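# Move cart through door, load paper, park in bay

## Task

Get the utility cart through the self-closing door into the other room and leave it in the yellow bay, every one of its four wheels inside the taped outline and none touching the tape; the case of copy paper has to sit in the cart's top tray without any part of it overhanging the tray edges; the door must be closed when you finish; either robot or both may work, and if any robot tips over or is left leaning, the task fails.

## Robot and tools

ROBOTS. Two identical Hello Robot Stretch 4 units, r1 and r2. Each has an omni-wheel base, a lift riding a mast, an arm that telescopes forward, a wrist (yaw, pitch, roll) and a two-finger gripper. Height is about 1.6 m; the base rim lies within 0.23 m of the base origin. Neither robot knows where the other is: only camera images, lidar_m and wrist_depth_mm reveal that. A firm press between the two robots (including one gripper squeezing the other's fingers) fails the scene; once bases touch, even millimetres more driving is a hard press. Objects touching robots do not count. Equal base commands can differ by up to about 3 cm per metre, which matters if both carry one thing.

FRAMES AND SIGNS. Base frame: origin on the floor beneath the base centre, x ahead, y to the left, z up, metres. hand_pose (a point between the open fingertips) is reported in it, somewhat approximately. Odometry frame is the base frame as it stood at scene start; base_odometry counts wheel turns only, heading in rad (-3.142 to 3.142, left positive).

TOOL move. Arguments: r1, r2 (each an object holding that robot's own part; an unnamed robot keeps whatever it was doing), cameras, and blocking, which must always be false or the call is refused. Inside a robot's object:
- base: an offset from where the base last measured itself. translate_m (forward +, -2 to 2 m), strafe_m (left +, -2 to 2 m), rotate_rad (counter-clockwise +, -3.2 to 3.2). translate_m and strafe_m may be combined (straight diagonal, no turning); rotate_rad goes alone.
- joints: absolute targets by name. lift_m 0 to 1.2; arm_m 0 to 0.55 (extension); wrist_yaw_rad -1.134 to 4.276 (0 straight ahead, + leftward, 3.14 folded back); wrist_pitch_rad -1.117 to 4.259 (0 level, 1.57 pointing down); wrist_roll_rad -1.117 to 4.259 (0 fingers level, + clockwise seen from behind); gripper_m -0.038 to 0.141 (fingertip gap, up to 0.015 off). Out-of-range joint targets are clipped and flagged; other bad values are refused, unknown keys make the call invalid.
- pace: "slow", "default", "fast" or "max". Base tops out at 0.1/0.3/0.4/0.6 m/s and 1/2/3/4 rad/s; raised lift (above 0.2) lowers base speed, to 0.3 m/s and 1 rad/s at 1.2.
- speeds: per-joint top speed instead of pace (not gripper_m).
- contact_limits: 0 (gentlest) to 1, default 0.5, for arm_m, lift_m, translate_m, strafe_m, rotate_rad, placed next to the matching command. A base limit persists until the next base command. Even at 0 the arm needs 15 to 40 N to halt; for a light touch use 0 and aim 1 to 3 mm beyond contact. Carrying 1 kg needs a lift limit of at least 0.15, 2 kg at least 0.3.
- end_of_arm: "enable_torque", used alone, revives a wrist or gripper motor that cut out.
Motions in one call start together; a later move overrides only the joints/base it names. Each action is capped near 14 to 15 s (time_out). The call returns in about 0.5 s while robots keep moving. A move with no action returns full state, all images and the scene number.

OTHER TOOLS. wait(seconds 0 to 10, cameras) returns state, ending early once any running robot comes to rest; wait(0) shows the "earlier move" line. stop(cameras) brakes everything and rebrakes slack wheels; check its "stop:" line and repeat if wheels still roll. zoom_image(camera, region [x0,y0,x1,y1] pixels, at most 504 each side) enlarges part of the newest image of that camera. finished_scene(scene) ends the current scene irreversibly; the goal must remain true with robots idle. Cameras: r1_head_camera, r1_head_left_camera, r1_head_right_camera, r1_wrist_camera, the same four for r2, or "all".

RESULT LINES. "move:" gives each moved robot "done" or its worst status. base_status / joint_status: moving, done (wheels turned the full amount, slip included), off_target, contact_stop (that motion goes slack), time_out (target dropped), limit_stop_at_own_body, limit_stop_at_tilt (lean over 6 degrees; lift, arm, wheels slack), torque_fault. A robot under "as last shown" was not commanded and shows repeated values. on_its_own reports uncommanded behaviour (slack, holds, unusual servo_current, tilt drift). lidar_m: 12 distances in m, sector 1 ahead then counter-clockwise (4 left, 7 behind, 10 right), "-" for nothing seen or closer than 0.25. wrist_depth_mm: 7x7 grid in mm, 100 to 2000, "-" unreadable. turned_by_wheels vs turned_by_imu differing by over about 0.1 rad across a move suggests a collision or slip. base_tilt in degrees (forward, right). motor_effort in percent with peak in brackets; servo_current in mA. An uncommanded stop blocks all later move, wait and finished_scene calls in that reply.

GRIPPING. Command a gap more than 0.015 below the object's width; about 0.06 below resists tugging. For handles or bars close to -0.02 or lower. A squeeze shows as rising gripper servo_current, not in gripper_m. Open before rotating base or wrist when clamped on a thin rim.

AVOID. Self-collision: gripper over base with lift below about 0.2 (0.45 pointing down); pitch below -0.2 combined with roll outside -0.4 to 4; yaw+pitch under about -1.1; with wrist folded back, tilts or rolls. Tipping: do not drive or turn holding over 1 kg with arm_m above 0.2, especially fast; steady pulls with a high gripper also tip. Do not slam the door, drop the paper, or hit fixed or heavy things hard. Occasionally loose objects get nudged by outside forces.

Each tool is called after "Request:" in YAML: its name, and indented under it one key for each argument.

## Session

Request:
move:
  blocking: false

Scene clock: 0.00 s.
r1.base_odometry: x=+0.000 y=+0.000 heading=+0.000
r1.turned_by_wheels: +0.000
r1.turned_by_imu: +0.000
r1.base_tilt: forward=-1.6 right=+1.3
r1.lidar_m: 1.92 2.25 3.81 1.93 0.97 0.84 0.83 0.93 0.77 0.76 0.93 1.59
r1.base_status: not commanded
r1.joint_positions: lift_m=+0.127 arm_m=+0.000 wrist_yaw_rad=+3.089 wrist_pitch_rad=+0.002 wrist_roll_rad=+0.000 gripper_m=+0.056
r1.joint_status: not commanded
r1.measured_speeds: all 0
r1.motor_effort: lift_m=+20 arm_m=-4 wheel_0=+0 wheel_1=+1 wheel_2=+1
r1.servo_current: wrist_yaw_rad=39 wrist_pitch_rad=46 wrist_roll_rad=65 gripper_m=39
r1.hand_pose: x=-0.1125 y=+0.1024 z=+0.3046 quat_wxyz=(+0.026, -0.001, +0.000, +1.000) (m; r1's base frame)
r1.wrist_depth_mm: 137 138 - - - - - / 113 139 - - - - - / 117 140 224 - - - - / 137 161 - - - - - / - - - - - - - / - - 191 - 187 - - / 842 759 750 788 788 732 768
r2.base_odometry: x=+0.000 y=+0.000 heading=+0.000
r2.turned_by_wheels: +0.000
r2.turned_by_imu: +0.000
r2.base_tilt: forward=-0.6 right=+0.1
r2.lidar_m: 2.02 1.45 1.40 1.49 2.01 2.22 2.34 3.17 1.60 3.62 2.59 2.46
r2.base_status: not commanded
r2.joint_positions: lift_m=+0.295 arm_m=+0.000 wrist_yaw_rad=+3.133 wrist_pitch_rad=+0.002 wrist_roll_rad=+0.000 gripper_m=+0.056
r2.joint_status: not commanded
r2.measured_speeds: all 0
r2.motor_effort: lift_m=+18 arm_m=-4 wheel_0=+0 wheel_1=-1 wheel_2=+0
r2.servo_current: wrist_yaw_rad=46 wrist_pitch_rad=39 wrist_roll_rad=46 gripper_m=59
r2.hand_pose: x=-0.1167 y=+0.0898 z=+0.4727 quat_wxyz=(+0.004, -0.001, +0.000, +1.000) (m; r2's base frame)
r2.wrist_depth_mm: - 140 - - - - - / - 126 150 - - - - / - 130 185 - - - - / 144 143 272 - - - - / 229 - - - - - - / 226 1576 196 1576 190 1618 1464 / 226 1060 1138 - - 1025 1060
pictures: r1_head_camera, r1_head_left_camera, r1_head_right_camera, r1_wrist_camera, r2_head_camera, r2_head_left_camera, r2_head_right_camera, r2_wrist_camera
Images, in order (width x height): r1_head_camera 420x560, r1_head_left_camera 420x672, r1_head_right_camera 420x672, r1_wrist_camera 616x392, r2_head_camera 420x560, r2_head_left_camera 420x672, r2_head_right_camera 420x672, r2_wrist_camera 616x392.

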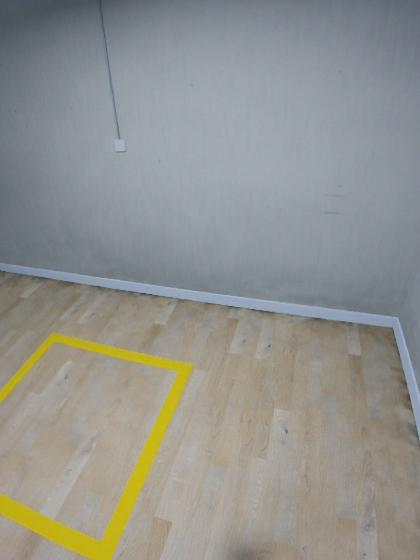

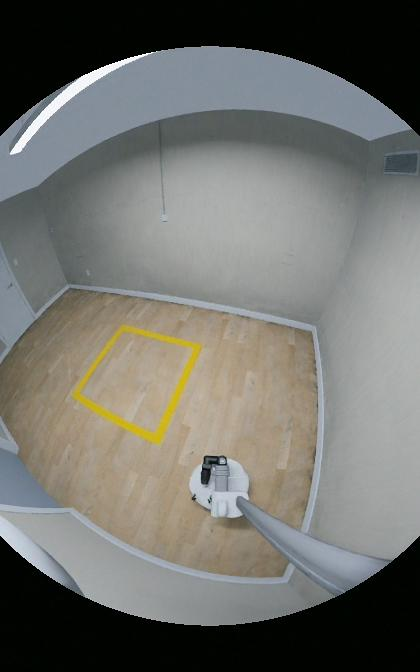

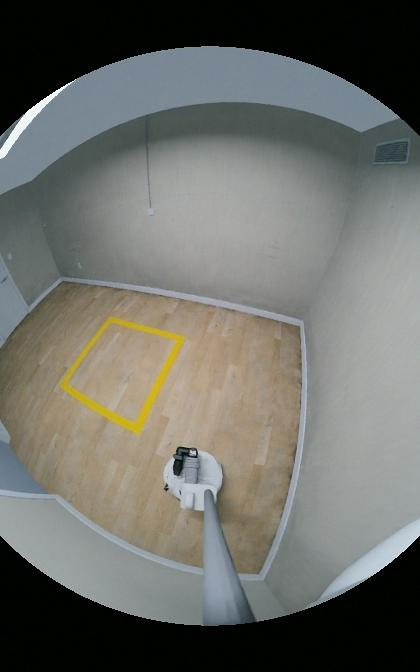

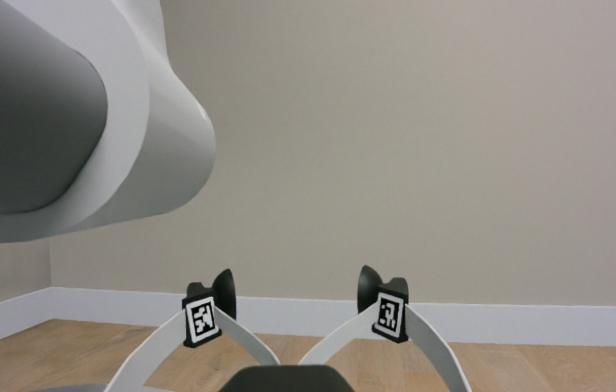

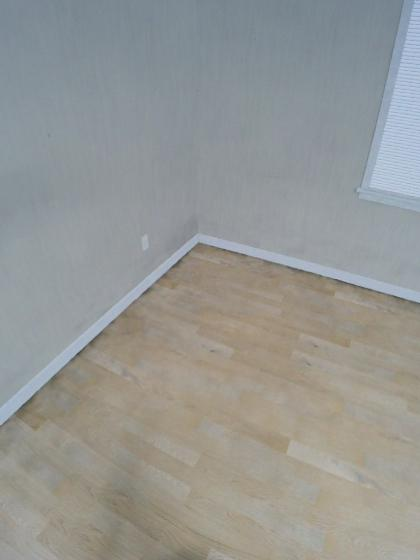

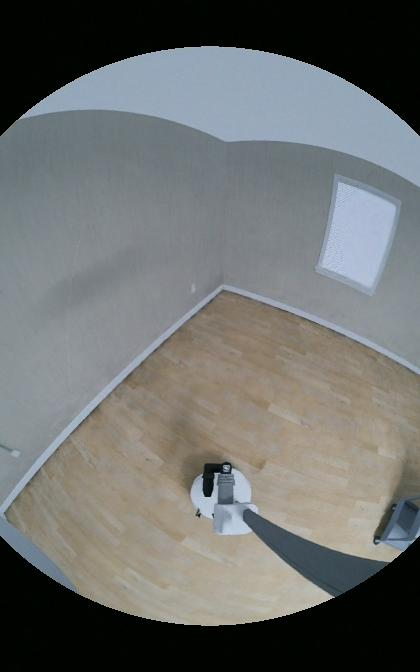

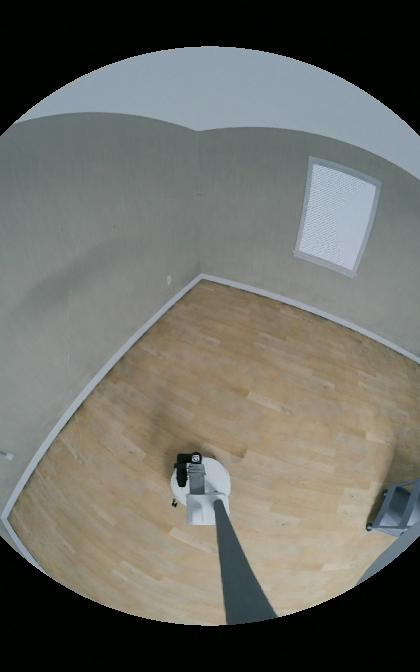

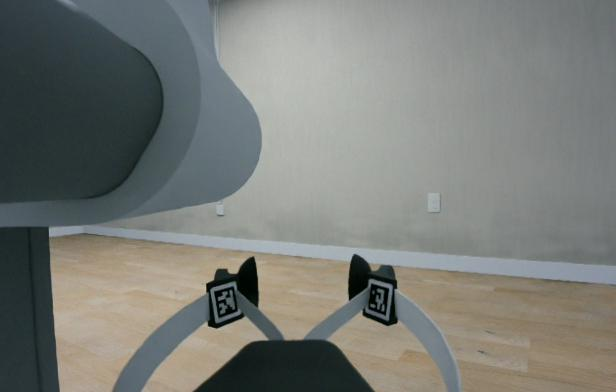

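Request:
move:
  blocking: false
  r1: {"base":{"rotate_rad":1.57},"pace":"fast"}
  r2: {"base":{"rotate_rad":-1.57},"pace":"fast"}

Request:
wait:
  seconds: 2.2
  cameras: ["r1_head_camera","r1_head_left_camera","r2_head_camera","r2_head_left_camera","r2_head_right_camera"]

Scene clock: 4.00 s.
move: r1 moving; r2 moving
r1.base_odometry: x=+0.000 y=+0.000 heading=+0.378
r1.turned_by_wheels: +0.378
r1.turned_by_imu: +0.379
r1.base_tilt: forward=-1.6 right=+1.2
r1.lidar_m: 2.06 3.10 2.42 1.11 0.86 0.81 0.91 0.78 0.78 0.85 1.27 1.93
r1.base_status: rotate_rad moving
r1.joint_positions: lift_m=+0.127 arm_m=+0.000 wrist_yaw_rad=+3.089 wrist_pitch_rad=+0.002 wrist_roll_rad=+0.000 gripper_m=+0.056
r1.joint_status: not commanded
r1.measured_speeds: translate_m=+0.000 strafe_m=+0.000 rotate_rad=+1.458 lift_m=+0.000 arm_m=+0.000 wrist_yaw_rad=+0.000 wrist_pitch_rad=+0.000 wrist_roll_rad=+0.000
r1.motor_effort: lift_m=+20(20) arm_m=-4(4) wheel_0=-9(10) wheel_1=-8(10) wheel_2=-9(9)
r1.servo_current: wrist_yaw_rad=59(59) wrist_pitch_rad=39(46) wrist_roll_rad=46(59) gripper_m=39(39)
r1.hand_pose: x=-0.1125 y=+0.1024 z=+0.3046 quat_wxyz=(+0.026, -0.001, +0.000, +1.000) (m; r1's base frame)
r1.wrist_depth_mm: 136 138 - - - - - / 113 139 - - - - - / 118 140 229 - - - - / 137 161 - - - - - / - - - - - - - / - 991 190 - 187 - - / 778 750 750 798 750 699 -
r2.base_odometry: x=+0.000 y=+0.000 heading=-0.378
r2.turned_by_wheels: -0.378
r2.turned_by_imu: -0.366
r2.base_tilt: forward=-0.7 right=+0.1
r2.lidar_m: 2.47 1.77 1.43 1.38 1.56 2.26 2.24 2.48 3.79 1.63 3.18 2.52
r2.base_status: rotate_rad moving
r2.joint_positions: lift_m=+0.295 arm_m=+0.000 wrist_yaw_rad=+3.133 wrist_pitch_rad=+0.002 wrist_roll_rad=+0.000 gripper_m=+0.056
r2.joint_status: not commanded
r2.measured_speeds: translate_m=+0.000 strafe_m=-0.001 rotate_rad=-1.461 lift_m=+0.000 arm_m=+0.000 wrist_yaw_rad=+0.000 wrist_pitch_rad=+0.000 wrist_roll_rad=+0.000
r2.motor_effort: lift_m=+18(18) arm_m=-4(4) wheel_0=+9(10) wheel_1=+10(12) wheel_2=+11(12)
r2.servo_current: wrist_yaw_rad=33(52) wrist_pitch_rad=39(46) wrist_roll_rad=52(52) gripper_m=39(59)
r2.hand_pose: x=-0.1167 y=+0.0898 z=+0.4727 quat_wxyz=(+0.004, -0.001, +0.000, +1.000) (m; r2's base frame)
r2.wrist_depth_mm: - 141 - - - - - / - 127 150 - - - - / - 130 184 - - - - / 144 143 272 - - - - / 229 - - - - - - / 227 1576 196 1576 190 1661 1464 / 226 1060 1138 - - 1060 1060
pictures: none

Scene clock: 5.23 s.
earlier move: r1 done; r2 done
r1.base_odometry: x=+0.000 y=+0.000 heading=+1.570
r1.turned_by_wheels: +1.192
r1.turned_by_imu: +1.199
r1.base_tilt: forward=-1.6 right=+1.3
r1.lidar_m: 1.99 1.02 0.84 0.84 0.91 0.77 0.77 0.90 1.55 1.94 2.22 3.78
r1.base_status: done
r1.joint_positions: lift_m=+0.127 arm_m=+0.000 wrist_yaw_rad=+3.089 wrist_pitch_rad=+0.002 wrist_roll_rad=+0.000 gripper_m=+0.056
r1.joint_status: not commanded
r1.measured_speeds: all 0
r1.motor_effort: lift_m=+20(20) arm_m=-4(4) wheel_0=-1(11) wheel_1=-1(10) wheel_2=+1(10)
r1.servo_current: wrist_yaw_rad=59(59) wrist_pitch_rad=46(52) wrist_roll_rad=39(65) gripper_m=39(46)
r1.hand_pose: x=-0.1125 y=+0.1024 z=+0.3046 quat_wxyz=(+0.026, -0.001, +0.000, +1.000) (m; r1's base frame)
r1.wrist_depth_mm: 136 138 - - - - - / 113 139 - - - - - / 117 140 229 - - - - / 137 162 - - - - - / - - - - - - - / - - 190 - 187 - - / 842 750 759 143 741 699 759
r2.base_odometry: x=+0.000 y=+0.000 heading=-1.569
r2.turned_by_wheels: -1.192
r2.turned_by_imu: -1.160
r2.base_tilt: forward=-0.7 right=+0.1
r2.lidar_m: 3.54 2.57 2.49 1.99 1.47 1.40 1.48 2.02 2.21 2.36 3.20 1.60
r2.base_status: done
r2.joint_positions: lift_m=+0.295 arm_m=+0.000 wrist_yaw_rad=+3.133 wrist_pitch_rad=+0.002 wrist_roll_rad=+0.000 gripper_m=+0.056
r2.joint_status: not commanded
r2.measured_speeds: all 0
r2.motor_effort: lift_m=+18(18) arm_m=-4(4) wheel_0=+2(13) wheel_1=+1(14) wheel_2=+2(12)
r2.servo_current: wrist_yaw_rad=46(59) wrist_pitch_rad=46(46) wrist_roll_rad=46(52) gripper_m=52(59)
r2.hand_pose: x=-0.1167 y=+0.0898 z=+0.4727 quat_wxyz=(+0.004, -0.001, +0.000, +1.000) (m; r2's base frame)
r2.wrist_depth_mm: - 141 - - - - - / - 126 142 - - - - / - 129 184 - - - - / 144 144 229 - - - - / 229 - - - - - - / 228 1618 196 1308 190 - - / 226 1060 1160 - - 1025 1042
wait: 1.23 of 2.2 s (r1 and r2 have come to rest)
pictures: r1_head_camera, r1_head_left_camera, r2_head_camera, r2_head_left_camera, r2_head_right_camera
Images, in order (width x height): r1_head_camera 420x560, r1_head_left_camera 420x672, r2_head_camera 420x560, r2_head_left_camera 420x672, r2_head_right_camera 420x672.

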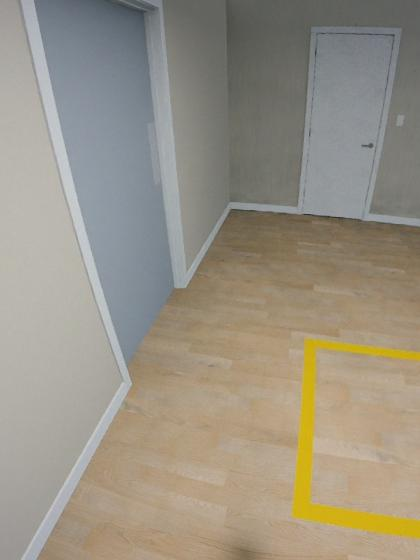

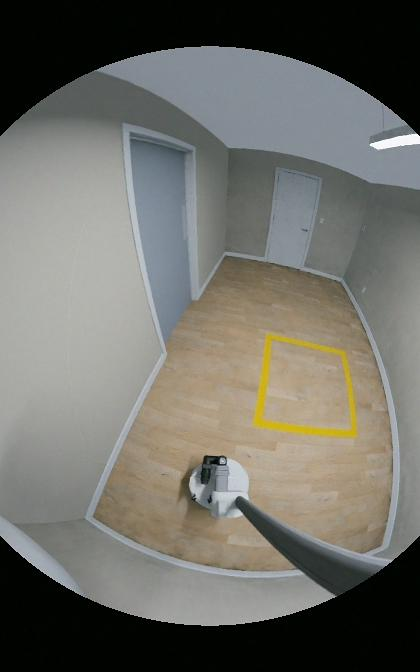

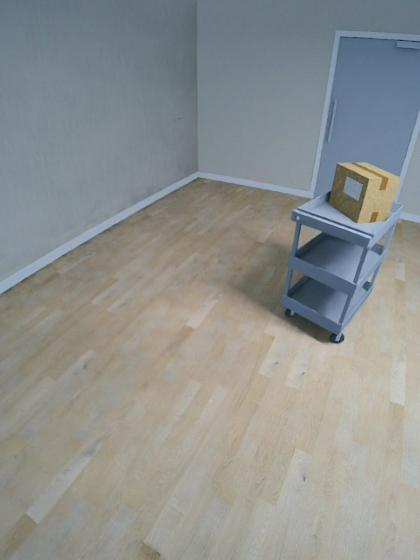

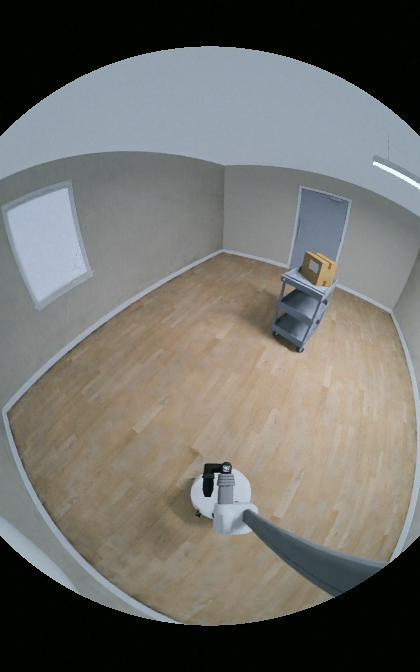

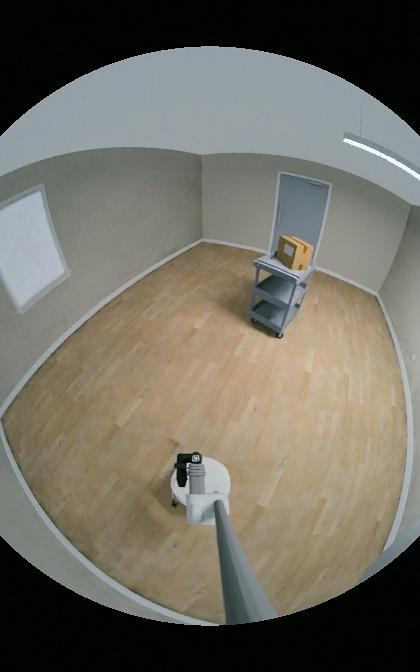

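Request:
zoom_image:
  camera: "r2_head_camera"
  region: [240, 20, 420, 350]

Request:
zoom_image:
  camera: "r1_head_camera"
  region: [0, 0, 240, 400]

Scaled by 1.527 from the camera's 420x560 image, which has a finer 1200x1600 frame.

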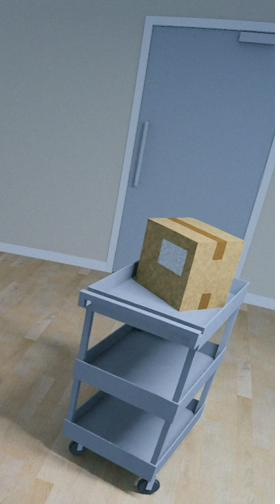

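Scaled by 1.260 from the camera's 420x560 image, which has a finer 600x800 frame.

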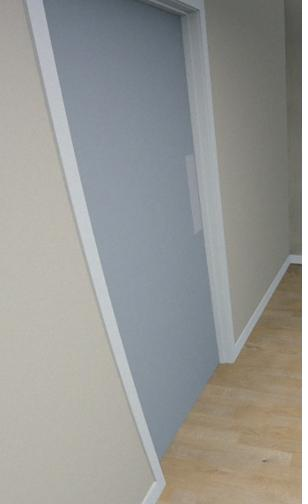

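Request:
move:
  blocking: false
  r1: {"base":{"rotate_rad":-0.27},"pace":"fast"}
  r2: {"base":{"rotate_rad":-0.27},"joints":{"lift_m":0.9,"wrist_yaw_rad":0},"pace":"fast"}

Request:
wait:
  seconds: 3

Request:
move:
  blocking: false
  r1: {"base":{"translate_m":1.7,"strafe_m":0.3},"pace":"fast"}
  r2: {"base":{"translate_m":0.35},"pace":"fast"}
  cameras: ["r1_head_camera"]

Request:
wait:
  seconds: 4
  cameras: ["r1_head_camera","r1_head_left_camera","r2_head_camera","r2_head_left_camera","r2_head_right_camera","r2_wrist_camera"]

Scene clock: 53.67 s.
move: r1 moving; r2 moving
r1.base_odometry: x=+0.000 y=+0.000 heading=+1.314
r1.turned_by_wheels: -0.256
r1.turned_by_imu: -0.258
r1.base_tilt: forward=-1.6 right=+1.3
r1.lidar_m: 3.52 1.25 0.90 0.82 0.88 0.81 0.77 0.81 1.12 1.93 2.00 2.71
r1.base_status: rotate_rad moving
r1.joint_positions: lift_m=+0.127 arm_m=+0.000 wrist_yaw_rad=+3.089 wrist_pitch_rad=+0.002 wrist_roll_rad=+0.000 gripper_m=+0.056
r1.joint_status: not commanded
r1.measured_speeds: translate_m=-0.001 strafe_m=+0.000 rotate_rad=-0.347 lift_m=+0.000 arm_m=+0.000 wrist_yaw_rad=+0.000 wrist_pitch_rad=+0.000 wrist_roll_rad=+0.000
r1.motor_effort: lift_m=+20(20) arm_m=-4(4) wheel_0=+0(10) wheel_1=+1(9) wheel_2=+1(9)
r1.servo_current: wrist_yaw_rad=46(59) wrist_pitch_rad=46(46) wrist_roll_rad=26(65) gripper_m=39(46)
r1.hand_pose: x=-0.1125 y=+0.1024 z=+0.3046 quat_wxyz=(+0.026, -0.001, +0.000, +1.000) (m; r1's base frame)
r1.wrist_depth_mm: 136 138 - - - - - / 113 139 - - - - - / 118 140 229 - - - - / 137 162 - - - - - / - - - - - - - / - - 190 - 187 - - / 798 699 750 143 798 768 820
r2.base_odometry: x=+0.000 y=+0.000 heading=-1.825
r2.turned_by_wheels: -0.256
r2.turned_by_imu: -0.248
r2.base_tilt: forward=-0.7 right=+0.1
r2.lidar_m: 1.67 2.90 2.51 2.53 1.65 1.39 1.41 1.65 2.23 2.22 2.62 1.62
r2.base_status: rotate_rad moving
r2.joint_positions: lift_m=+0.358 arm_m=+0.000 wrist_yaw_rad=+2.520 wrist_pitch_rad=+0.002 wrist_roll_rad=+0.000 gripper_m=+0.056
r2.joint_status: lift_m moving; wrist_yaw_rad moving
r2.measured_speeds: translate_m=+0.001 strafe_m=+0.000 rotate_rad=-0.332 lift_m=+0.243 arm_m=+0.000 wrist_yaw_rad=-1.746 wrist_pitch_rad=+0.000 wrist_roll_rad=+0.000
r2.motor_effort: lift_m=+23(24) arm_m=-4(4) wheel_0=+4(14) wheel_1=+3(10) wheel_2=+2(11)
r2.servo_current: wrist_yaw_rad=98(137) wrist_pitch_rad=33(46) wrist_roll_rad=52(59) gripper_m=52(52)
r2.hand_pose: x=-0.0126 y=+0.2390 z=+0.5357 quat_wxyz=(+0.306, -0.001, +0.000, +0.952) (m; r2's base frame)
r2.wrist_depth_mm: - - - - - - - / - - - - - - - / - - - - - - - / - - - - - - - / - - - - - - - / - - 193 1430 191 1537 1576 / 1255 1160 1255 - - 1118 1160
pictures: none

Scene clock: 54.07 s.
earlier move: r1 done; r2 moving
r1.base_odometry: x=+0.000 y=+0.000 heading=+1.300
r1.turned_by_wheels: -0.014
r1.turned_by_imu: -0.014
r1.base_tilt: forward=-1.6 right=+1.2
r1.lidar_m: 3.76 1.24 0.89 0.84 0.87 0.83 0.78 0.81 1.10 1.91 1.98 2.67
r1.base_status: done
r1.joint_positions: lift_m=+0.127 arm_m=+0.000 wrist_yaw_rad=+3.089 wrist_pitch_rad=+0.002 wrist_roll_rad=+0.000 gripper_m=+0.056
r1.joint_status: not commanded
r1.measured_speeds: all 0
r1.motor_effort: lift_m=+20(20) arm_m=-4(4) wheel_0=+0(10) wheel_1=-1(9) wheel_2=-1(9)
r1.servo_current: wrist_yaw_rad=46(59) wrist_pitch_rad=39(46) wrist_roll_rad=26(65) gripper_m=39(46)
r1.hand_pose: x=-0.1125 y=+0.1024 z=+0.3046 quat_wxyz=(+0.026, -0.001, +0.000, +1.000) (m; r1's base frame)
r1.wrist_depth_mm: 136 138 - - - - - / 113 139 - - - - - / 118 140 229 - - - - / 137 162 - - - - - / - - - - - - - / - - 190 - 187 - - / 788 715 759 143 788 778 820
r2.base_odometry: x=+0.000 y=+0.000 heading=-1.839
r2.turned_by_wheels: -0.014
r2.turned_by_imu: -0.013
r2.base_tilt: forward=-0.7 right=+0.1
r2.lidar_m: 1.64 2.94 2.50 2.49 1.64 1.41 1.41 1.64 2.22 2.23 2.59 1.62
r2.base_status: done
r2.joint_positions: lift_m=+0.496 arm_m=+0.000 wrist_yaw_rad=+1.823 wrist_pitch_rad=+0.002 wrist_roll_rad=+0.000 gripper_m=+0.056
r2.joint_status: lift_m moving; wrist_yaw_rad moving
r2.measured_speeds: translate_m=+0.000 strafe_m=+0.000 rotate_rad=+0.000 lift_m=+0.400 arm_m=+0.000 wrist_yaw_rad=-1.741 wrist_pitch_rad=+0.000 wrist_roll_rad=+0.000
r2.motor_effort: lift_m=+23(27) arm_m=-3(4) wheel_0=+1(14) wheel_1=+2(10) wheel_2=+3(11)
r2.servo_current: wrist_yaw_rad=117(137) wrist_pitch_rad=33(46) wrist_roll_rad=46(59) gripper_m=52(52)
r2.hand_pose: x=+0.1835 y=+0.3011 z=+0.6737 quat_wxyz=(+0.612, -0.001, +0.000, +0.791) (m; r2's base frame)
r2.wrist_depth_mm: - - - - - - 1863 / - - - - - - 1863 / - - - - - - 1863 / - - - - - - - / - - - - - - - / - - 192 - 192 - 1808 / 1308 1366 1537 - - 1430 1397
wait: 0.40 of 3 s (r1 has come to rest)
pictures: none

Scene clock: 54.57 s.
earlier move: r2 moving
move: r1 moving; r2 moving
r1.base_odometry: x=+0.005 y=+0.051 heading=+1.300
r1.turned_by_wheels: +0.000
r1.turned_by_imu: +0.001
r1.base_tilt: forward=-1.6 right=+1.3
r1.lidar_m: 3.75 1.25 0.88 0.82 0.85 0.88 0.82 0.85 1.20 1.91 1.99 2.67
r1.base_status: translate_m moving; strafe_m moving
r1.joint_positions: lift_m=+0.127 arm_m=+0.000 wrist_yaw_rad=+3.089 wrist_pitch_rad=+0.002 wrist_roll_rad=+0.000 gripper_m=+0.056
r1.joint_status: not commanded
r1.measured_speeds: translate_m=+0.194 strafe_m=+0.034 rotate_rad=+0.003 lift_m=+0.000 arm_m=+0.000 wrist_yaw_rad=+0.000 wrist_pitch_rad=+0.000 wrist_roll_rad=+0.000
r1.motor_effort: lift_m=+20(20) arm_m=-4(4) wheel_0=+8(8) wheel_1=+8(10) wheel_2=-9(11)
r1.servo_current: wrist_yaw_rad=59(65) wrist_pitch_rad=46(52) wrist_roll_rad=46(59) gripper_m=39(46)
r1.hand_pose: x=-0.1125 y=+0.1024 z=+0.3046 quat_wxyz=(+0.026, -0.001, +0.000, +1.000) (m; r1's base frame)
r1.wrist_depth_mm: - 137 - - - - - / - 138 - - - - - / 110 138 205 - - - - / 124 139 236 - - - - / - - - - - - - / - - 190 - 187 - - / 788 750 759 788 809 778 820
r2.base_odometry: x=-0.013 y=-0.048 heading=-1.839
r2.turned_by_wheels: +0.000
r2.turned_by_imu: +0.000
r2.base_tilt: forward=-0.7 right=+0.1
r2.lidar_m: 1.58 2.92 2.50 2.46 1.71 1.44 1.46 1.70 2.24 2.26 2.62 1.56
r2.base_status: translate_m moving
r2.joint_positions: lift_m=+0.696 arm_m=+0.000 wrist_yaw_rad=+0.955 wrist_pitch_rad=+0.002 wrist_roll_rad=+0.000 gripper_m=+0.056
r2.joint_status: lift_m moving; wrist_yaw_rad moving
r2.measured_speeds: translate_m=+0.195 strafe_m=+0.001 rotate_rad=+0.003 lift_m=+0.400 arm_m=+0.000 wrist_yaw_rad=-1.741 wrist_pitch_rad=+0.000 wrist_roll_rad=+0.000
r2.motor_effort: lift_m=+21(25) arm_m=-4(4) wheel_0=+9(11) wheel_1=+9(10) wheel_2=-16(16)
r2.servo_current: wrist_yaw_rad=98(150) wrist_pitch_rad=39(46) wrist_roll_rad=52(52) gripper_m=46(52)
r2.hand_pose: x=+0.4088 y=+0.1850 z=+0.8737 quat_wxyz=(+0.888, +0.000, +0.001, +0.460) (m; r2's base frame)
r2.wrist_depth_mm: - - - - - - - / - - - - - - - / - - - - - - - / - - - - - - - / - - - - - - - / - - 196 - 191 - - / 1921 1808 1983 - - 1808 1808
pictures: r1_head_camera
Images, in order (width x height): r1_head_camera 420x560.

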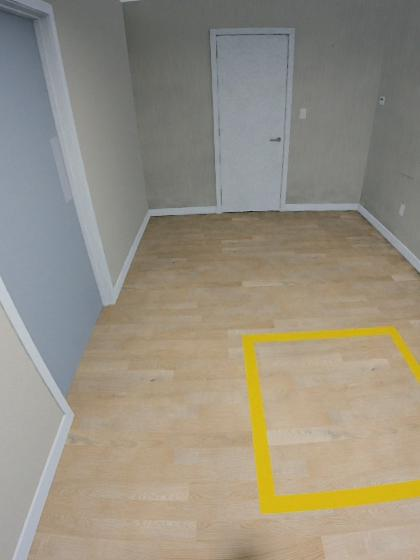

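Scene clock: 56.23 s.
earlier move: r1 moving; r2 done
r1.base_odometry: x=+0.064 y=+0.668 heading=+1.300
r1.turned_by_wheels: +0.000
r1.turned_by_imu: +0.001
r1.base_tilt: forward=-1.6 right=+1.3
r1.lidar_m: 3.24 1.21 0.76 0.71 0.77 1.03 1.43 1.50 2.06 2.02 2.12 2.80
r1.base_status: translate_m moving; strafe_m moving
r1.joint_positions: lift_m=+0.127 arm_m=+0.000 wrist_yaw_rad=+3.089 wrist_pitch_rad=+0.002 wrist_roll_rad=+0.000 gripper_m=+0.056
r1.joint_status: not commanded
r1.measured_speeds: translate_m=+0.394 strafe_m=+0.070 rotate_rad=+0.004 lift_m=+0.000 arm_m=+0.000 wrist_yaw_rad=+0.000 wrist_pitch_rad=+0.000 wrist_roll_rad=+0.000
r1.motor_effort: lift_m=+20(20) arm_m=-4(4) wheel_0=+6(8) wheel_1=+4(11) wheel_2=-6(14)
r1.servo_current: wrist_yaw_rad=59(72) wrist_pitch_rad=39(52) wrist_roll_rad=59(65) gripper_m=46(52)
r1.hand_pose: x=-0.1125 y=+0.1024 z=+0.3046 quat_wxyz=(+0.026, -0.001, +0.000, +1.000) (m; r1's base frame)
r1.wrist_depth_mm: - 137 - - - - - / - 137 - - - - - / 110 138 205 - - - - / 124 139 237 - - - - / - - - - - - - / 1182 1229 195 1229 188 1078 - / 854 759 741 798 798 768 778
r2.base_odometry: x=-0.093 y=-0.337 heading=-1.839
r2.turned_by_wheels: +0.000
r2.turned_by_imu: +0.000
r2.base_tilt: forward=-0.7 right=+0.1
r2.lidar_m: 1.31 2.80 2.40 2.39 2.01 1.74 1.73 2.05 2.30 2.31 2.70 1.26
r2.base_status: done
r2.joint_positions: lift_m=+0.900 arm_m=+0.000 wrist_yaw_rad=+0.003 wrist_pitch_rad=+0.002 wrist_roll_rad=+0.000 gripper_m=+0.056
r2.joint_status: all done
r2.measured_speeds: all 0
r2.motor_effort: lift_m=+21(25) arm_m=-4(4) wheel_0=+2(11) wheel_1=+2(10) wheel_2=-2(17)
r2.servo_current: wrist_yaw_rad=39(156) wrist_pitch_rad=39(46) wrist_roll_rad=59(59) gripper_m=52(52)
r2.hand_pose: x=+0.4596 y=-0.0866 z=+1.0775 quat_wxyz=(+1.000, +0.000, +0.001, +0.001) (m; r2's base frame)
r2.wrist_depth_mm: - - - - - - - / - - - - - - - / - - - - - - - / - - - - - - - / - - - - 1397 1336 - / - - 196 - 189 - - / - - - - - - -
wait: 1.67 of 4 s (r2 has come to rest)
pictures: r1_head_camera, r1_head_left_camera, r2_head_camera, r2_head_left_camera, r2_head_right_camera, r2_wrist_camera
Images, in order (width x height): r1_head_camera 420x560, r1_head_left_camera 420x672, r2_head_camera 420x560, r2_head_left_camera 420x672, r2_head_right_camera 420x672, r2_wrist_camera 616x392.

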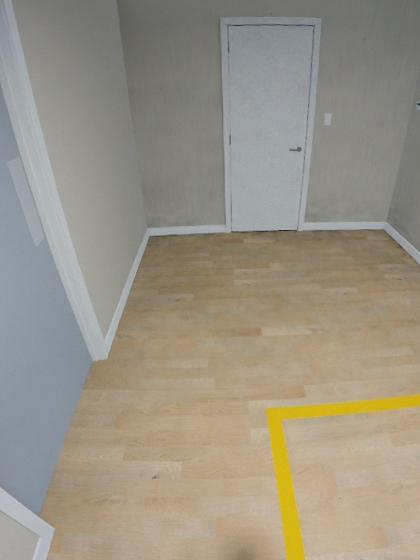

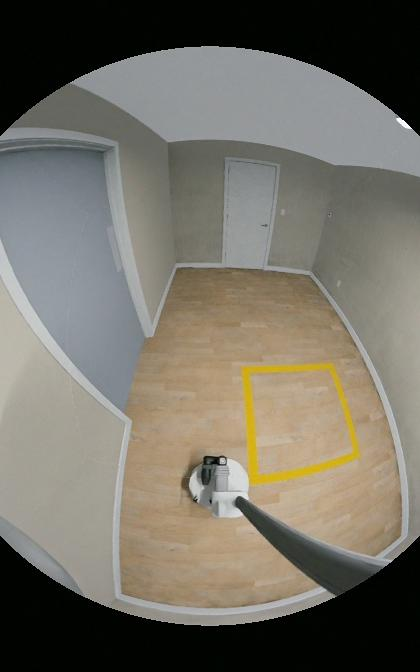

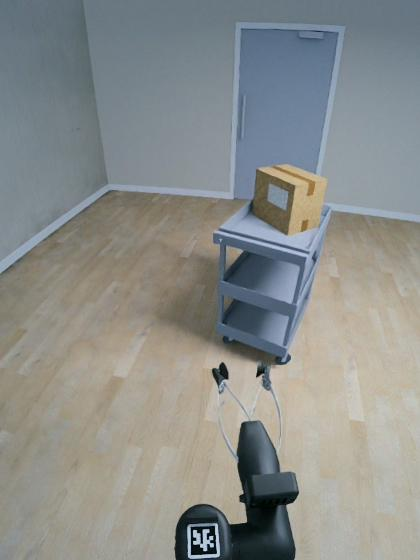

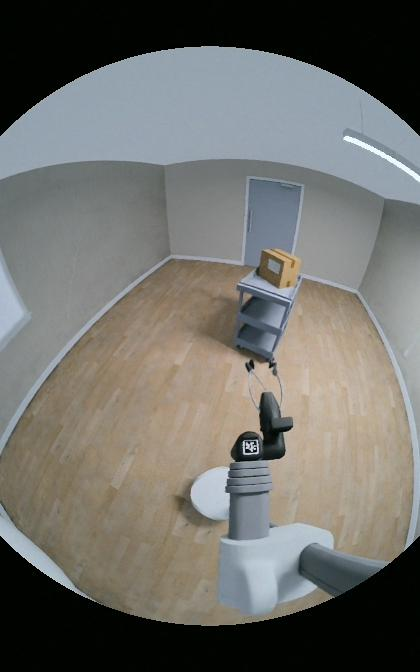

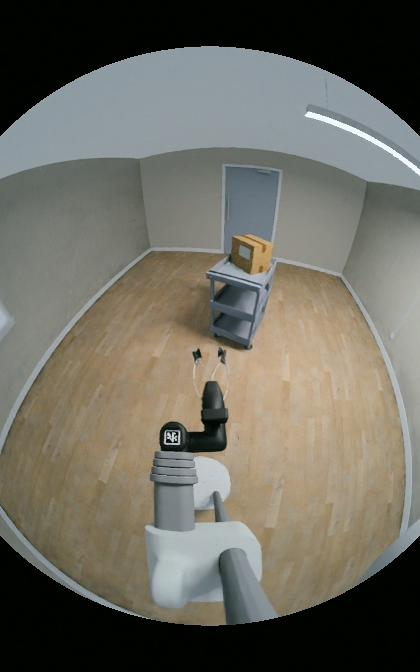

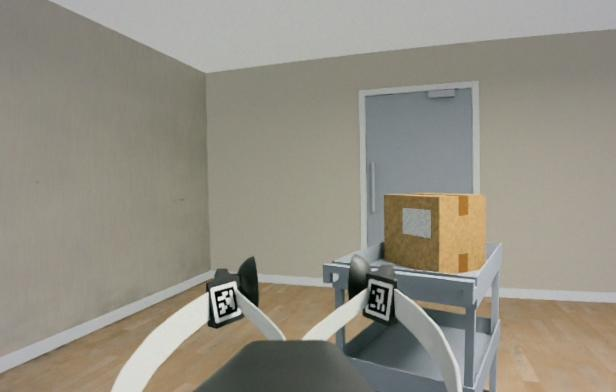

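Request:
wait:
  seconds: 3
  cameras: ["r1_head_camera","r1_head_left_camera","r2_head_camera"]

Request:
zoom_image:
  camera: "r2_head_camera"
  region: [190, 140, 350, 380]

Scene clock: 59.73 s.
earlier move: r1 done
r1.base_odometry: x=+0.165 y=+1.718 heading=+1.300
r1.turned_by_wheels: +0.000
r1.turned_by_imu: +0.002
r1.base_tilt: forward=-1.6 right=+1.3
r1.lidar_m: 2.24 0.87 0.70 0.67 0.72 0.85 2.28 2.61 2.30 2.19 2.26 2.32
r1.base_status: done
r1.joint_positions: lift_m=+0.127 arm_m=+0.000 wrist_yaw_rad=+3.089 wrist_pitch_rad=+0.002 wrist_roll_rad=+0.000 gripper_m=+0.056
r1.joint_status: not commanded
r1.measured_speeds: all 0
r1.motor_effort: lift_m=+20(20) arm_m=-4(4) wheel_0=+1(8) wheel_1=-1(11) wheel_2=+2(14)
r1.servo_current: wrist_yaw_rad=39(72) wrist_pitch_rad=39(52) wrist_roll_rad=46(65) gripper_m=39(52)
r1.hand_pose: x=-0.1125 y=+0.1024 z=+0.3046 quat_wxyz=(+0.026, -0.001, +0.000, +1.000) (m; r1's base frame)
r1.wrist_depth_mm: 136 138 - - - - - / 113 139 - - - - 788 / 118 140 272 - - - 778 / 137 162 - - - - 788 / 1921 - - - 1661 - 788 / 1182 1182 194 1205 188 - 778 / 788 741 741 788 798 741 768
r2.base_odometry: x=-0.093 y=-0.337 heading=-1.839
r2.turned_by_wheels: +0.000
r2.turned_by_imu: +0.000
r2.base_tilt: forward=-0.7 right=+0.1
r2.lidar_m: 1.33 2.80 2.38 2.39 2.03 1.73 1.76 2.00 2.31 2.32 2.71 1.28
r2.base_status: done
r2.joint_positions: lift_m=+0.900 arm_m=+0.000 wrist_yaw_rad=+0.003 wrist_pitch_rad=+0.002 wrist_roll_rad=+0.000 gripper_m=+0.056
r2.joint_status: all done
r2.measured_speeds: all 0
r2.motor_effort: lift_m=+21(25) arm_m=-4(4) wheel_0=+1(11) wheel_1=+2(10) wheel_2=-2(17)
r2.servo_current: wrist_yaw_rad=52(156) wrist_pitch_rad=39(46) wrist_roll_rad=52(65) gripper_m=52(52)
r2.hand_pose: x=+0.4596 y=-0.0866 z=+1.0775 quat_wxyz=(+1.000, +0.000, +0.001, +0.001) (m; r2's base frame)
r2.wrist_depth_mm: - - - - - - - / - - - - - - - / - - - - - - - / - - - - - - - / - - - - 1397 1336 - / - - 196 - 189 - - / - - - - - - -
wait: 0.40 of 3 s (r1 has come to rest)
pictures: r1_head_camera, r1_head_left_camera, r2_head_camera
Images, in order (width x height): r1_head_camera 420x560, r1_head_left_camera 420x672, r2_head_camera 420x560.

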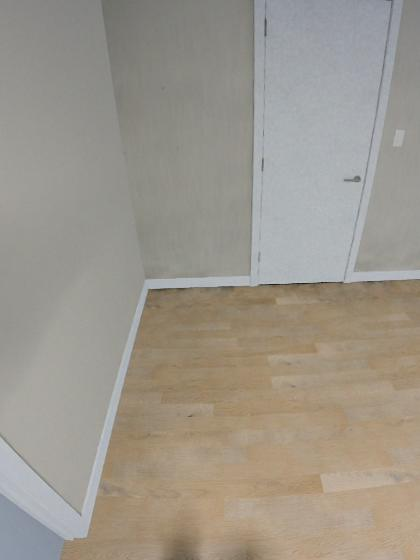

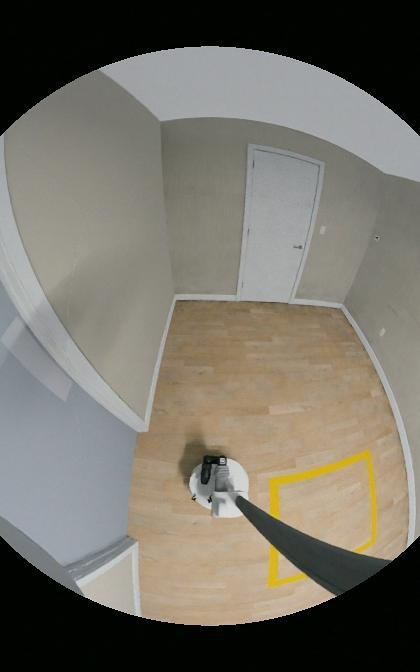

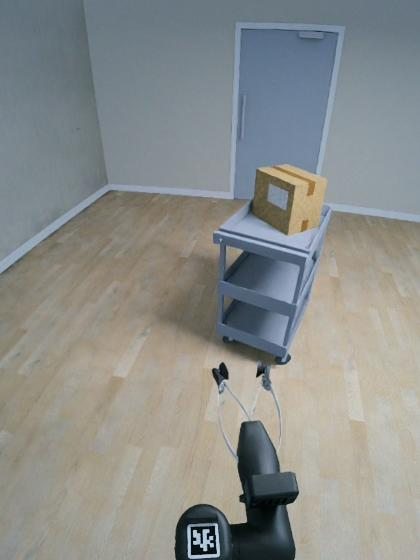

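Scaled by 2.100 from the camera's 420x560 image, which has a finer 1200x1600 frame.

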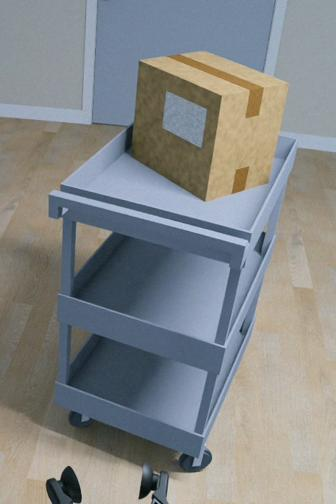

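Request:
move:
  blocking: false
  r1: {"base":{"translate_m":0.35,"strafe_m":-0.15},"pace":"fast"}
  r2: {"joints":{"wrist_pitch_rad":0.6}}

Request:
wait:
  seconds: 1.0

Request:
wait:
  seconds: 1.2

Request:
move:
  blocking: false
  r1: {"base":{"rotate_rad":1.57},"pace":"fast"}

Request:
wait:
  seconds: 2
  cameras: ["r1_head_camera","r1_head_left_camera","r1_head_right_camera","r2_wrist_camera"]

Scene clock: 73.63 s.
move: r1 moving; r2 moving
r1.base_odometry: x=+0.200 y=+1.761 heading=+1.300
r1.turned_by_wheels: +0.000
r1.turned_by_imu: +0.000
r1.base_tilt: forward=-1.6 right=+1.3
r1.lidar_m: 2.15 0.88 0.68 0.68 0.72 0.91 2.40 2.63 2.29 2.18 2.23 2.26
r1.base_status: translate_m moving; strafe_m moving
r1.joint_positions: lift_m=+0.127 arm_m=+0.000 wrist_yaw_rad=+3.089 wrist_pitch_rad=+0.002 wrist_roll_rad=+0.000 gripper_m=+0.056
r1.joint_status: not commanded
r1.measured_speeds: translate_m=+0.193 strafe_m=-0.084 rotate_rad=-0.004 lift_m=+0.000 arm_m=+0.000 wrist_yaw_rad=+0.000 wrist_pitch_rad=+0.000 wrist_roll_rad=+0.000
r1.motor_effort: lift_m=+20(20) arm_m=-4(4) wheel_0=+10(12) wheel_1=+5(5) wheel_2=-12(12)
r1.servo_current: wrist_yaw_rad=59(59) wrist_pitch_rad=46(46) wrist_roll_rad=46(59) gripper_m=39(52)
r1.hand_pose: x=-0.1125 y=+0.1024 z=+0.3046 quat_wxyz=(+0.026, -0.001, +0.000, +1.000) (m; r1's base frame)
r1.wrist_depth_mm: 136 138 - - - - - / 113 139 - - - - 831 / 117 140 274 - - - 831 / 137 162 - - - - 842 / 1863 - - - 1921 - 831 / 1336 1205 193 1205 187 - 842 / 798 750 750 798 788 741 778
r2.base_odometry: x=-0.093 y=-0.337 heading=-1.839
r2.turned_by_wheels: +0.000
r2.turned_by_imu: +0.000
r2.base_tilt: forward=-0.7 right=+0.1
r2.lidar_m: 1.31 2.81 2.40 2.40 2.06 1.76 1.75 2.06 2.33 2.29 2.68 1.28
r2.base_status: not commanded
r2.joint_positions: lift_m=+0.900 arm_m=+0.000 wrist_yaw_rad=+0.003 wrist_pitch_rad=+0.527 wrist_roll_rad=+0.000 gripper_m=+0.056
r2.joint_status: wrist_pitch_rad moving
r2.measured_speeds: translate_m=+0.000 strafe_m=+0.000 rotate_rad=+0.000 lift_m=+0.000 arm_m=+0.000 wrist_yaw_rad=+0.000 wrist_pitch_rad=+1.083 wrist_roll_rad=+0.000
r2.motor_effort: lift_m=+21(21) arm_m=-4(4) wheel_0=+1(2) wheel_1=+2(3) wheel_2=-2(3)
r2.servo_current: wrist_yaw_rad=52(52) wrist_pitch_rad=26(91) wrist_roll_rad=46(52) gripper_m=52(52)
r2.hand_pose: x=+0.4204 y=-0.0867 z=+0.9329 quat_wxyz=(+0.965, +0.000, +0.261, +0.001) (m; r2's base frame)
r2.wrist_depth_mm: - - - - 1336 1182 - / - - - - 1430 - - / - - - - - - - / - - - - - 1921 - / 1708 1756 1708 1708 - 1576 1576 / 1397 1430 197 1397 189 1397 1366 / 1255 1160 1205 - - 1160 1182
pictures: none

Scene clock: 74.13 s.
earlier move: r1 moving; r2 done
r1.base_odometry: x=+0.301 y=+1.888 heading=+1.300
r1.turned_by_wheels: +0.000
r1.turned_by_imu: +0.000
r1.base_tilt: forward=-1.6 right=+1.3
r1.lidar_m: 2.02 1.03 0.70 0.70 0.80 1.04 2.52 2.77 2.22 2.09 2.17 2.12
r1.base_status: translate_m moving; strafe_m moving
r1.joint_positions: lift_m=+0.127 arm_m=+0.000 wrist_yaw_rad=+3.089 wrist_pitch_rad=+0.002 wrist_roll_rad=+0.000 gripper_m=+0.056
r1.joint_status: not commanded
r1.measured_speeds: translate_m=+0.363 strafe_m=-0.155 rotate_rad=+0.002 lift_m=+0.000 arm_m=+0.000 wrist_yaw_rad=+0.000 wrist_pitch_rad=+0.000 wrist_roll_rad=+0.000
r1.motor_effort: lift_m=+20(20) arm_m=-4(4) wheel_0=+8(13) wheel_1=+4(5) wheel_2=-6(13)
r1.servo_current: wrist_yaw_rad=59(59) wrist_pitch_rad=46(46) wrist_roll_rad=46(59) gripper_m=39(52)
r1.hand_pose: x=-0.1125 y=+0.1024 z=+0.3046 quat_wxyz=(+0.026, -0.001, +0.000, +1.000) (m; r1's base frame)
r1.wrist_depth_mm: - 138 - - - - - / 112 139 - - - - 976 / 116 139 258 - - - 991 / 136 157 - - - - 976 / 1983 - - - - - 976 / 1205 1182 194 1160 187 1008 960 / 798 750 750 809 798 778 820
r2.base_odometry: x=-0.093 y=-0.337 heading=-1.839
r2.turned_by_wheels: +0.000
r2.turned_by_imu: +0.000
r2.base_tilt: forward=-0.7 right=+0.0
r2.lidar_m: 1.32 2.83 2.39 2.39 2.04 1.73 1.76 2.05 2.33 2.32 2.73 1.28
r2.base_status: not commanded
r2.joint_positions: lift_m=+0.900 arm_m=+0.000 wrist_yaw_rad=+0.003 wrist_pitch_rad=+0.598 wrist_roll_rad=+0.000 gripper_m=+0.056
r2.joint_status: all done
r2.measured_speeds: all 0
r2.motor_effort: lift_m=+21(21) arm_m=-4(4) wheel_0=+1(2) wheel_1=+2(3) wheel_2=-3(3)
r2.servo_current: wrist_yaw_rad=52(52) wrist_pitch_rad=46(91) wrist_roll_rad=33(59) gripper_m=59(59)
r2.hand_pose: x=+0.4095 y=-0.0867 z=+0.9155 quat_wxyz=(+0.956, +0.000, +0.295, +0.001) (m; r2's base frame)
r2.wrist_depth_mm: - - - - 1138 1182 - / - - - - - - - / - - - - - - - / 1863 1863 1863 1756 - 1708 1708 / 1537 1537 1499 1537 1430 1499 1464 / 1336 1308 196 1281 191 1281 1229 / 1160 1138 1138 - - 1098 1098
wait: 0.50 of 1 s (r2 has come to rest)
pictures: none

Scene clock: 75.30 s.
earlier move: r1 done
r1.base_odometry: x=+0.404 y=+2.016 heading=+1.300
r1.turned_by_wheels: +0.000
r1.turned_by_imu: +0.000
r1.base_tilt: forward=-1.6 right=+1.3
r1.lidar_m: 1.87 1.12 0.79 0.74 0.84 1.15 2.82 2.95 2.16 2.00 2.09 1.95
r1.base_status: done
r1.joint_positions: lift_m=+0.127 arm_m=+0.000 wrist_yaw_rad=+3.089 wrist_pitch_rad=+0.002 wrist_roll_rad=+0.000 gripper_m=+0.056
r1.joint_status: not commanded
r1.measured_speeds: all 0
r1.motor_effort: lift_m=+20(20) arm_m=-4(4) wheel_0=+0(13) wheel_1=+3(5) wheel_2=+2(13)
r1.servo_current: wrist_yaw_rad=46(65) wrist_pitch_rad=39(52) wrist_roll_rad=46(65) gripper_m=39(52)
r1.hand_pose: x=-0.1125 y=+0.1024 z=+0.3046 quat_wxyz=(+0.026, -0.001, +0.000, +1.000) (m; r1's base frame)
r1.wrist_depth_mm: 136 139 - - - 1138 - / 113 139 - - - 1118 - / 118 139 273 - - 1138 - / 137 162 - - - 1138 - / 1921 - - - - 1138 - / 1229 1160 194 1182 187 1160 960 / 854 699 750 788 788 768 820
r2.base_odometry: x=-0.093 y=-0.337 heading=-1.839
r2.turned_by_wheels: +0.000
r2.turned_by_imu: +0.000
r2.base_tilt: forward=-0.7 right=+0.1
r2.lidar_m: 1.32 2.83 2.40 2.38 2.03 1.75 1.74 2.05 2.32 2.32 2.70 1.26
r2.base_status: not commanded
r2.joint_positions: lift_m=+0.900 arm_m=+0.000 wrist_yaw_rad=+0.003 wrist_pitch_rad=+0.598 wrist_roll_rad=+0.000 gripper_m=+0.056
r2.joint_status: all done
r2.measured_speeds: all 0
r2.motor_effort: lift_m=+21(21) arm_m=-4(4) wheel_0=+1(2) wheel_1=+2(3) wheel_2=-2(3)
r2.servo_current: wrist_yaw_rad=39(59) wrist_pitch_rad=39(91) wrist_roll_rad=52(59) gripper_m=46(59)
r2.hand_pose: x=+0.4095 y=-0.0867 z=+0.9155 quat_wxyz=(+0.956, +0.000, +0.295, +0.001) (m; r2's base frame)
r2.wrist_depth_mm: - - - - 1182 1205 - / - - - - - - - / - - - - - - - / 1863 1863 1808 1756 - 1708 1756 / 1537 1537 1499 1537 1464 1464 1499 / 1336 1281 196 1308 190 1281 1229 / 1160 1118 1160 - - 1098 1118
wait: 1.17 of 1.2 s (r1 has come to rest)
pictures: none

Scene clock: 75.80 s.
move: r1 moving
r1.base_odometry: x=+0.404 y=+2.016 heading=+1.678
r1.turned_by_wheels: +0.378
r1.turned_by_imu: +0.379
r1.base_tilt: forward=-1.6 right=+1.3
r1.lidar_m: 1.34 0.86 0.74 0.83 1.03 1.85 2.84 2.25 2.04 2.03 2.09 1.88
r1.base_status: rotate_rad moving
r1.joint_positions: lift_m=+0.127 arm_m=+0.000 wrist_yaw_rad=+3.089 wrist_pitch_rad=+0.002 wrist_roll_rad=+0.000 gripper_m=+0.056
r1.joint_status: not commanded
r1.measured_speeds: translate_m=+0.000 strafe_m=+0.000 rotate_rad=+1.457 lift_m=+0.000 arm_m=+0.000 wrist_yaw_rad=+0.000 wrist_pitch_rad=+0.000 wrist_roll_rad=+0.000
r1.motor_effort: lift_m=+20(20) arm_m=-4(4) wheel_0=-11(11) wheel_1=-8(9) wheel_2=-8(9)
r1.servo_current: wrist_yaw_rad=39(59) wrist_pitch_rad=33(46) wrist_roll_rad=52(59) gripper_m=39(46)
r1.hand_pose: x=-0.1125 y=+0.1024 z=+0.3046 quat_wxyz=(+0.026, -0.001, +0.000, +1.000) (m; r1's base frame)
r1.wrist_depth_mm: 136 138 - - - - - / 113 139 - - - - - / 118 140 273 - - - - / 137 161 - - - - - / 1921 - - - - - - / 1182 1205 193 1205 187 1160 1138 / 842 759 707 798 798 778 809
r2: as last shown
r2.lidar_m: 1.31 2.82 2.39 2.39 2.01 1.75 1.74 2.04 2.33 2.32 2.70 1.25
r2.motor_effort: lift_m=+21(21) arm_m=-4(4) wheel_0=+1(2) wheel_1=+2(2) wheel_2=-3(3)
r2.servo_current: wrist_yaw_rad=52(59) wrist_pitch_rad=46(46) wrist_roll_rad=39(65) gripper_m=46(52)
r2.wrist_depth_mm: - - - - 1160 1182 - / - - - - - - - / - - - - - - - / 1863 1863 1863 1756 - 1708 1756 / 1537 1499 1537 1537 1464 1430 1499 / 1308 1308 196 1281 190 1281 1229 / 1182 1138 1160 - - 1098 1118
pictures: none

Scene clock: 77.03 s.
earlier move: r1 done
r1.base_odometry: x=+0.404 y=+2.016 heading=+2.870
r1.turned_by_wheels: +1.192
r1.turned_by_imu: +1.199
r1.base_tilt: forward=-1.6 right=+1.2
r1.lidar_m: 0.74 0.85 1.15 2.65 2.92 2.13 2.02 2.12 1.98 1.89 1.13 0.78
r1.base_status: done
r1.joint_positions: lift_m=+0.127 arm_m=+0.000 wrist_yaw_rad=+3.089 wrist_pitch_rad=+0.002 wrist_roll_rad=+0.000 gripper_m=+0.056
r1.joint_status: not commanded
r1.measured_speeds: all 0
r1.motor_effort: lift_m=+20(20) arm_m=-4(4) wheel_0=-1(11) wheel_1=+0(11) wheel_2=-1(10)
r1.servo_current: wrist_yaw_rad=52(72) wrist_pitch_rad=39(52) wrist_roll_rad=59(72) gripper_m=39(46)
r1.hand_pose: x=-0.1125 y=+0.1024 z=+0.3046 quat_wxyz=(+0.026, -0.001, +0.000, +1.000) (m; r1's base frame)
r1.wrist_depth_mm: 136 138 - - - - - / 113 139 - - - - - / 117 140 271 - - - - / 137 162 - - - - - / 1921 - - - - - - / 1182 1205 194 1205 187 1160 1138 / 842 750 750 798 788 759 809
r2.base_odometry: x=-0.093 y=-0.337 heading=-1.839
r2.turned_by_wheels: +0.000
r2.turned_by_imu: +0.000
r2.base_tilt: forward=-0.6 right=+0.1
r2.lidar_m: 1.31 2.83 2.41 2.40 2.05 1.75 1.76 2.03 2.32 2.33 2.75 1.28
r2.base_status: not commanded
r2.joint_positions: lift_m=+0.900 arm_m=+0.000 wrist_yaw_rad=+0.003 wrist_pitch_rad=+0.598 wrist_roll_rad=+0.000 gripper_m=+0.056
r2.joint_status: not commanded
r2.measured_speeds: all 0
r2.motor_effort: lift_m=+21(21) arm_m=-4(4) wheel_0=+2(2) wheel_1=+2(3) wheel_2=-2(3)
r2.servo_current: wrist_yaw_rad=52(59) wrist_pitch_rad=39(46) wrist_roll_rad=59(65) gripper_m=52(52)
r2.hand_pose: x=+0.4095 y=-0.0867 z=+0.9155 quat_wxyz=(+0.956, +0.000, +0.295, +0.001) (m; r2's base frame)
r2.wrist_depth_mm: - - - - 1160 1160 - / - - - - - - - / - - - - - - - / 1863 1808 1863 1756 - 1756 1708 / 1537 1537 1537 1499 1464 1499 1430 / 1308 1336 196 1281 190 1281 1229 / 1160 1118 1138 - - 1118 1118
wait: 1.23 of 2 s (r1 has come to rest)
pictures: r1_head_camera, r1_head_left_camera, r1_head_right_camera, r2_wrist_camera
Images, in order (width x height): r1_head_camera 420x560, r1_head_left_camera 420x672, r1_head_right_camera 420x672, r2_wrist_camera 616x392.

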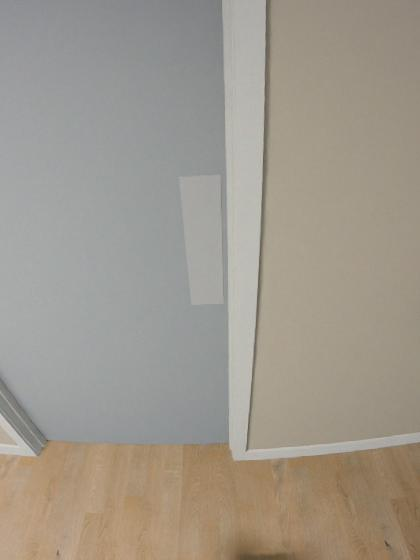

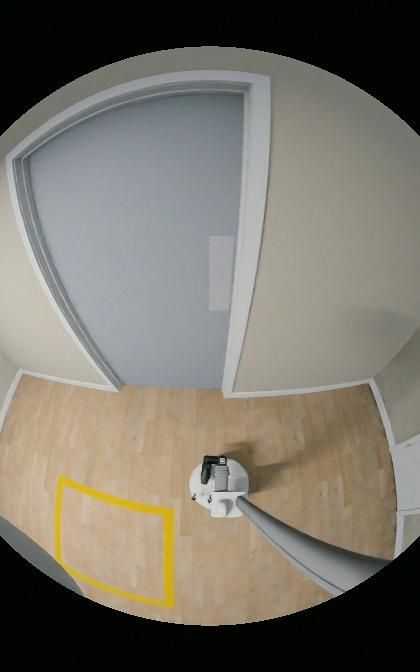

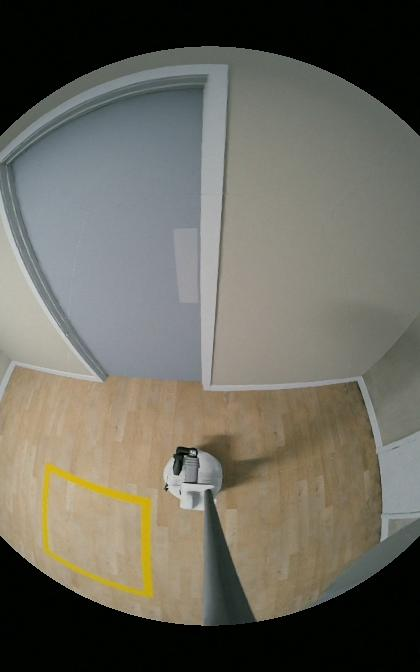

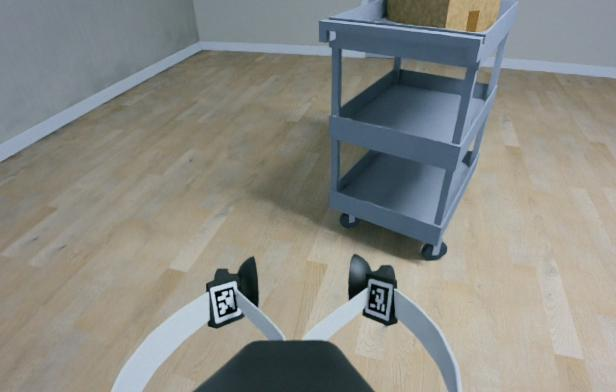

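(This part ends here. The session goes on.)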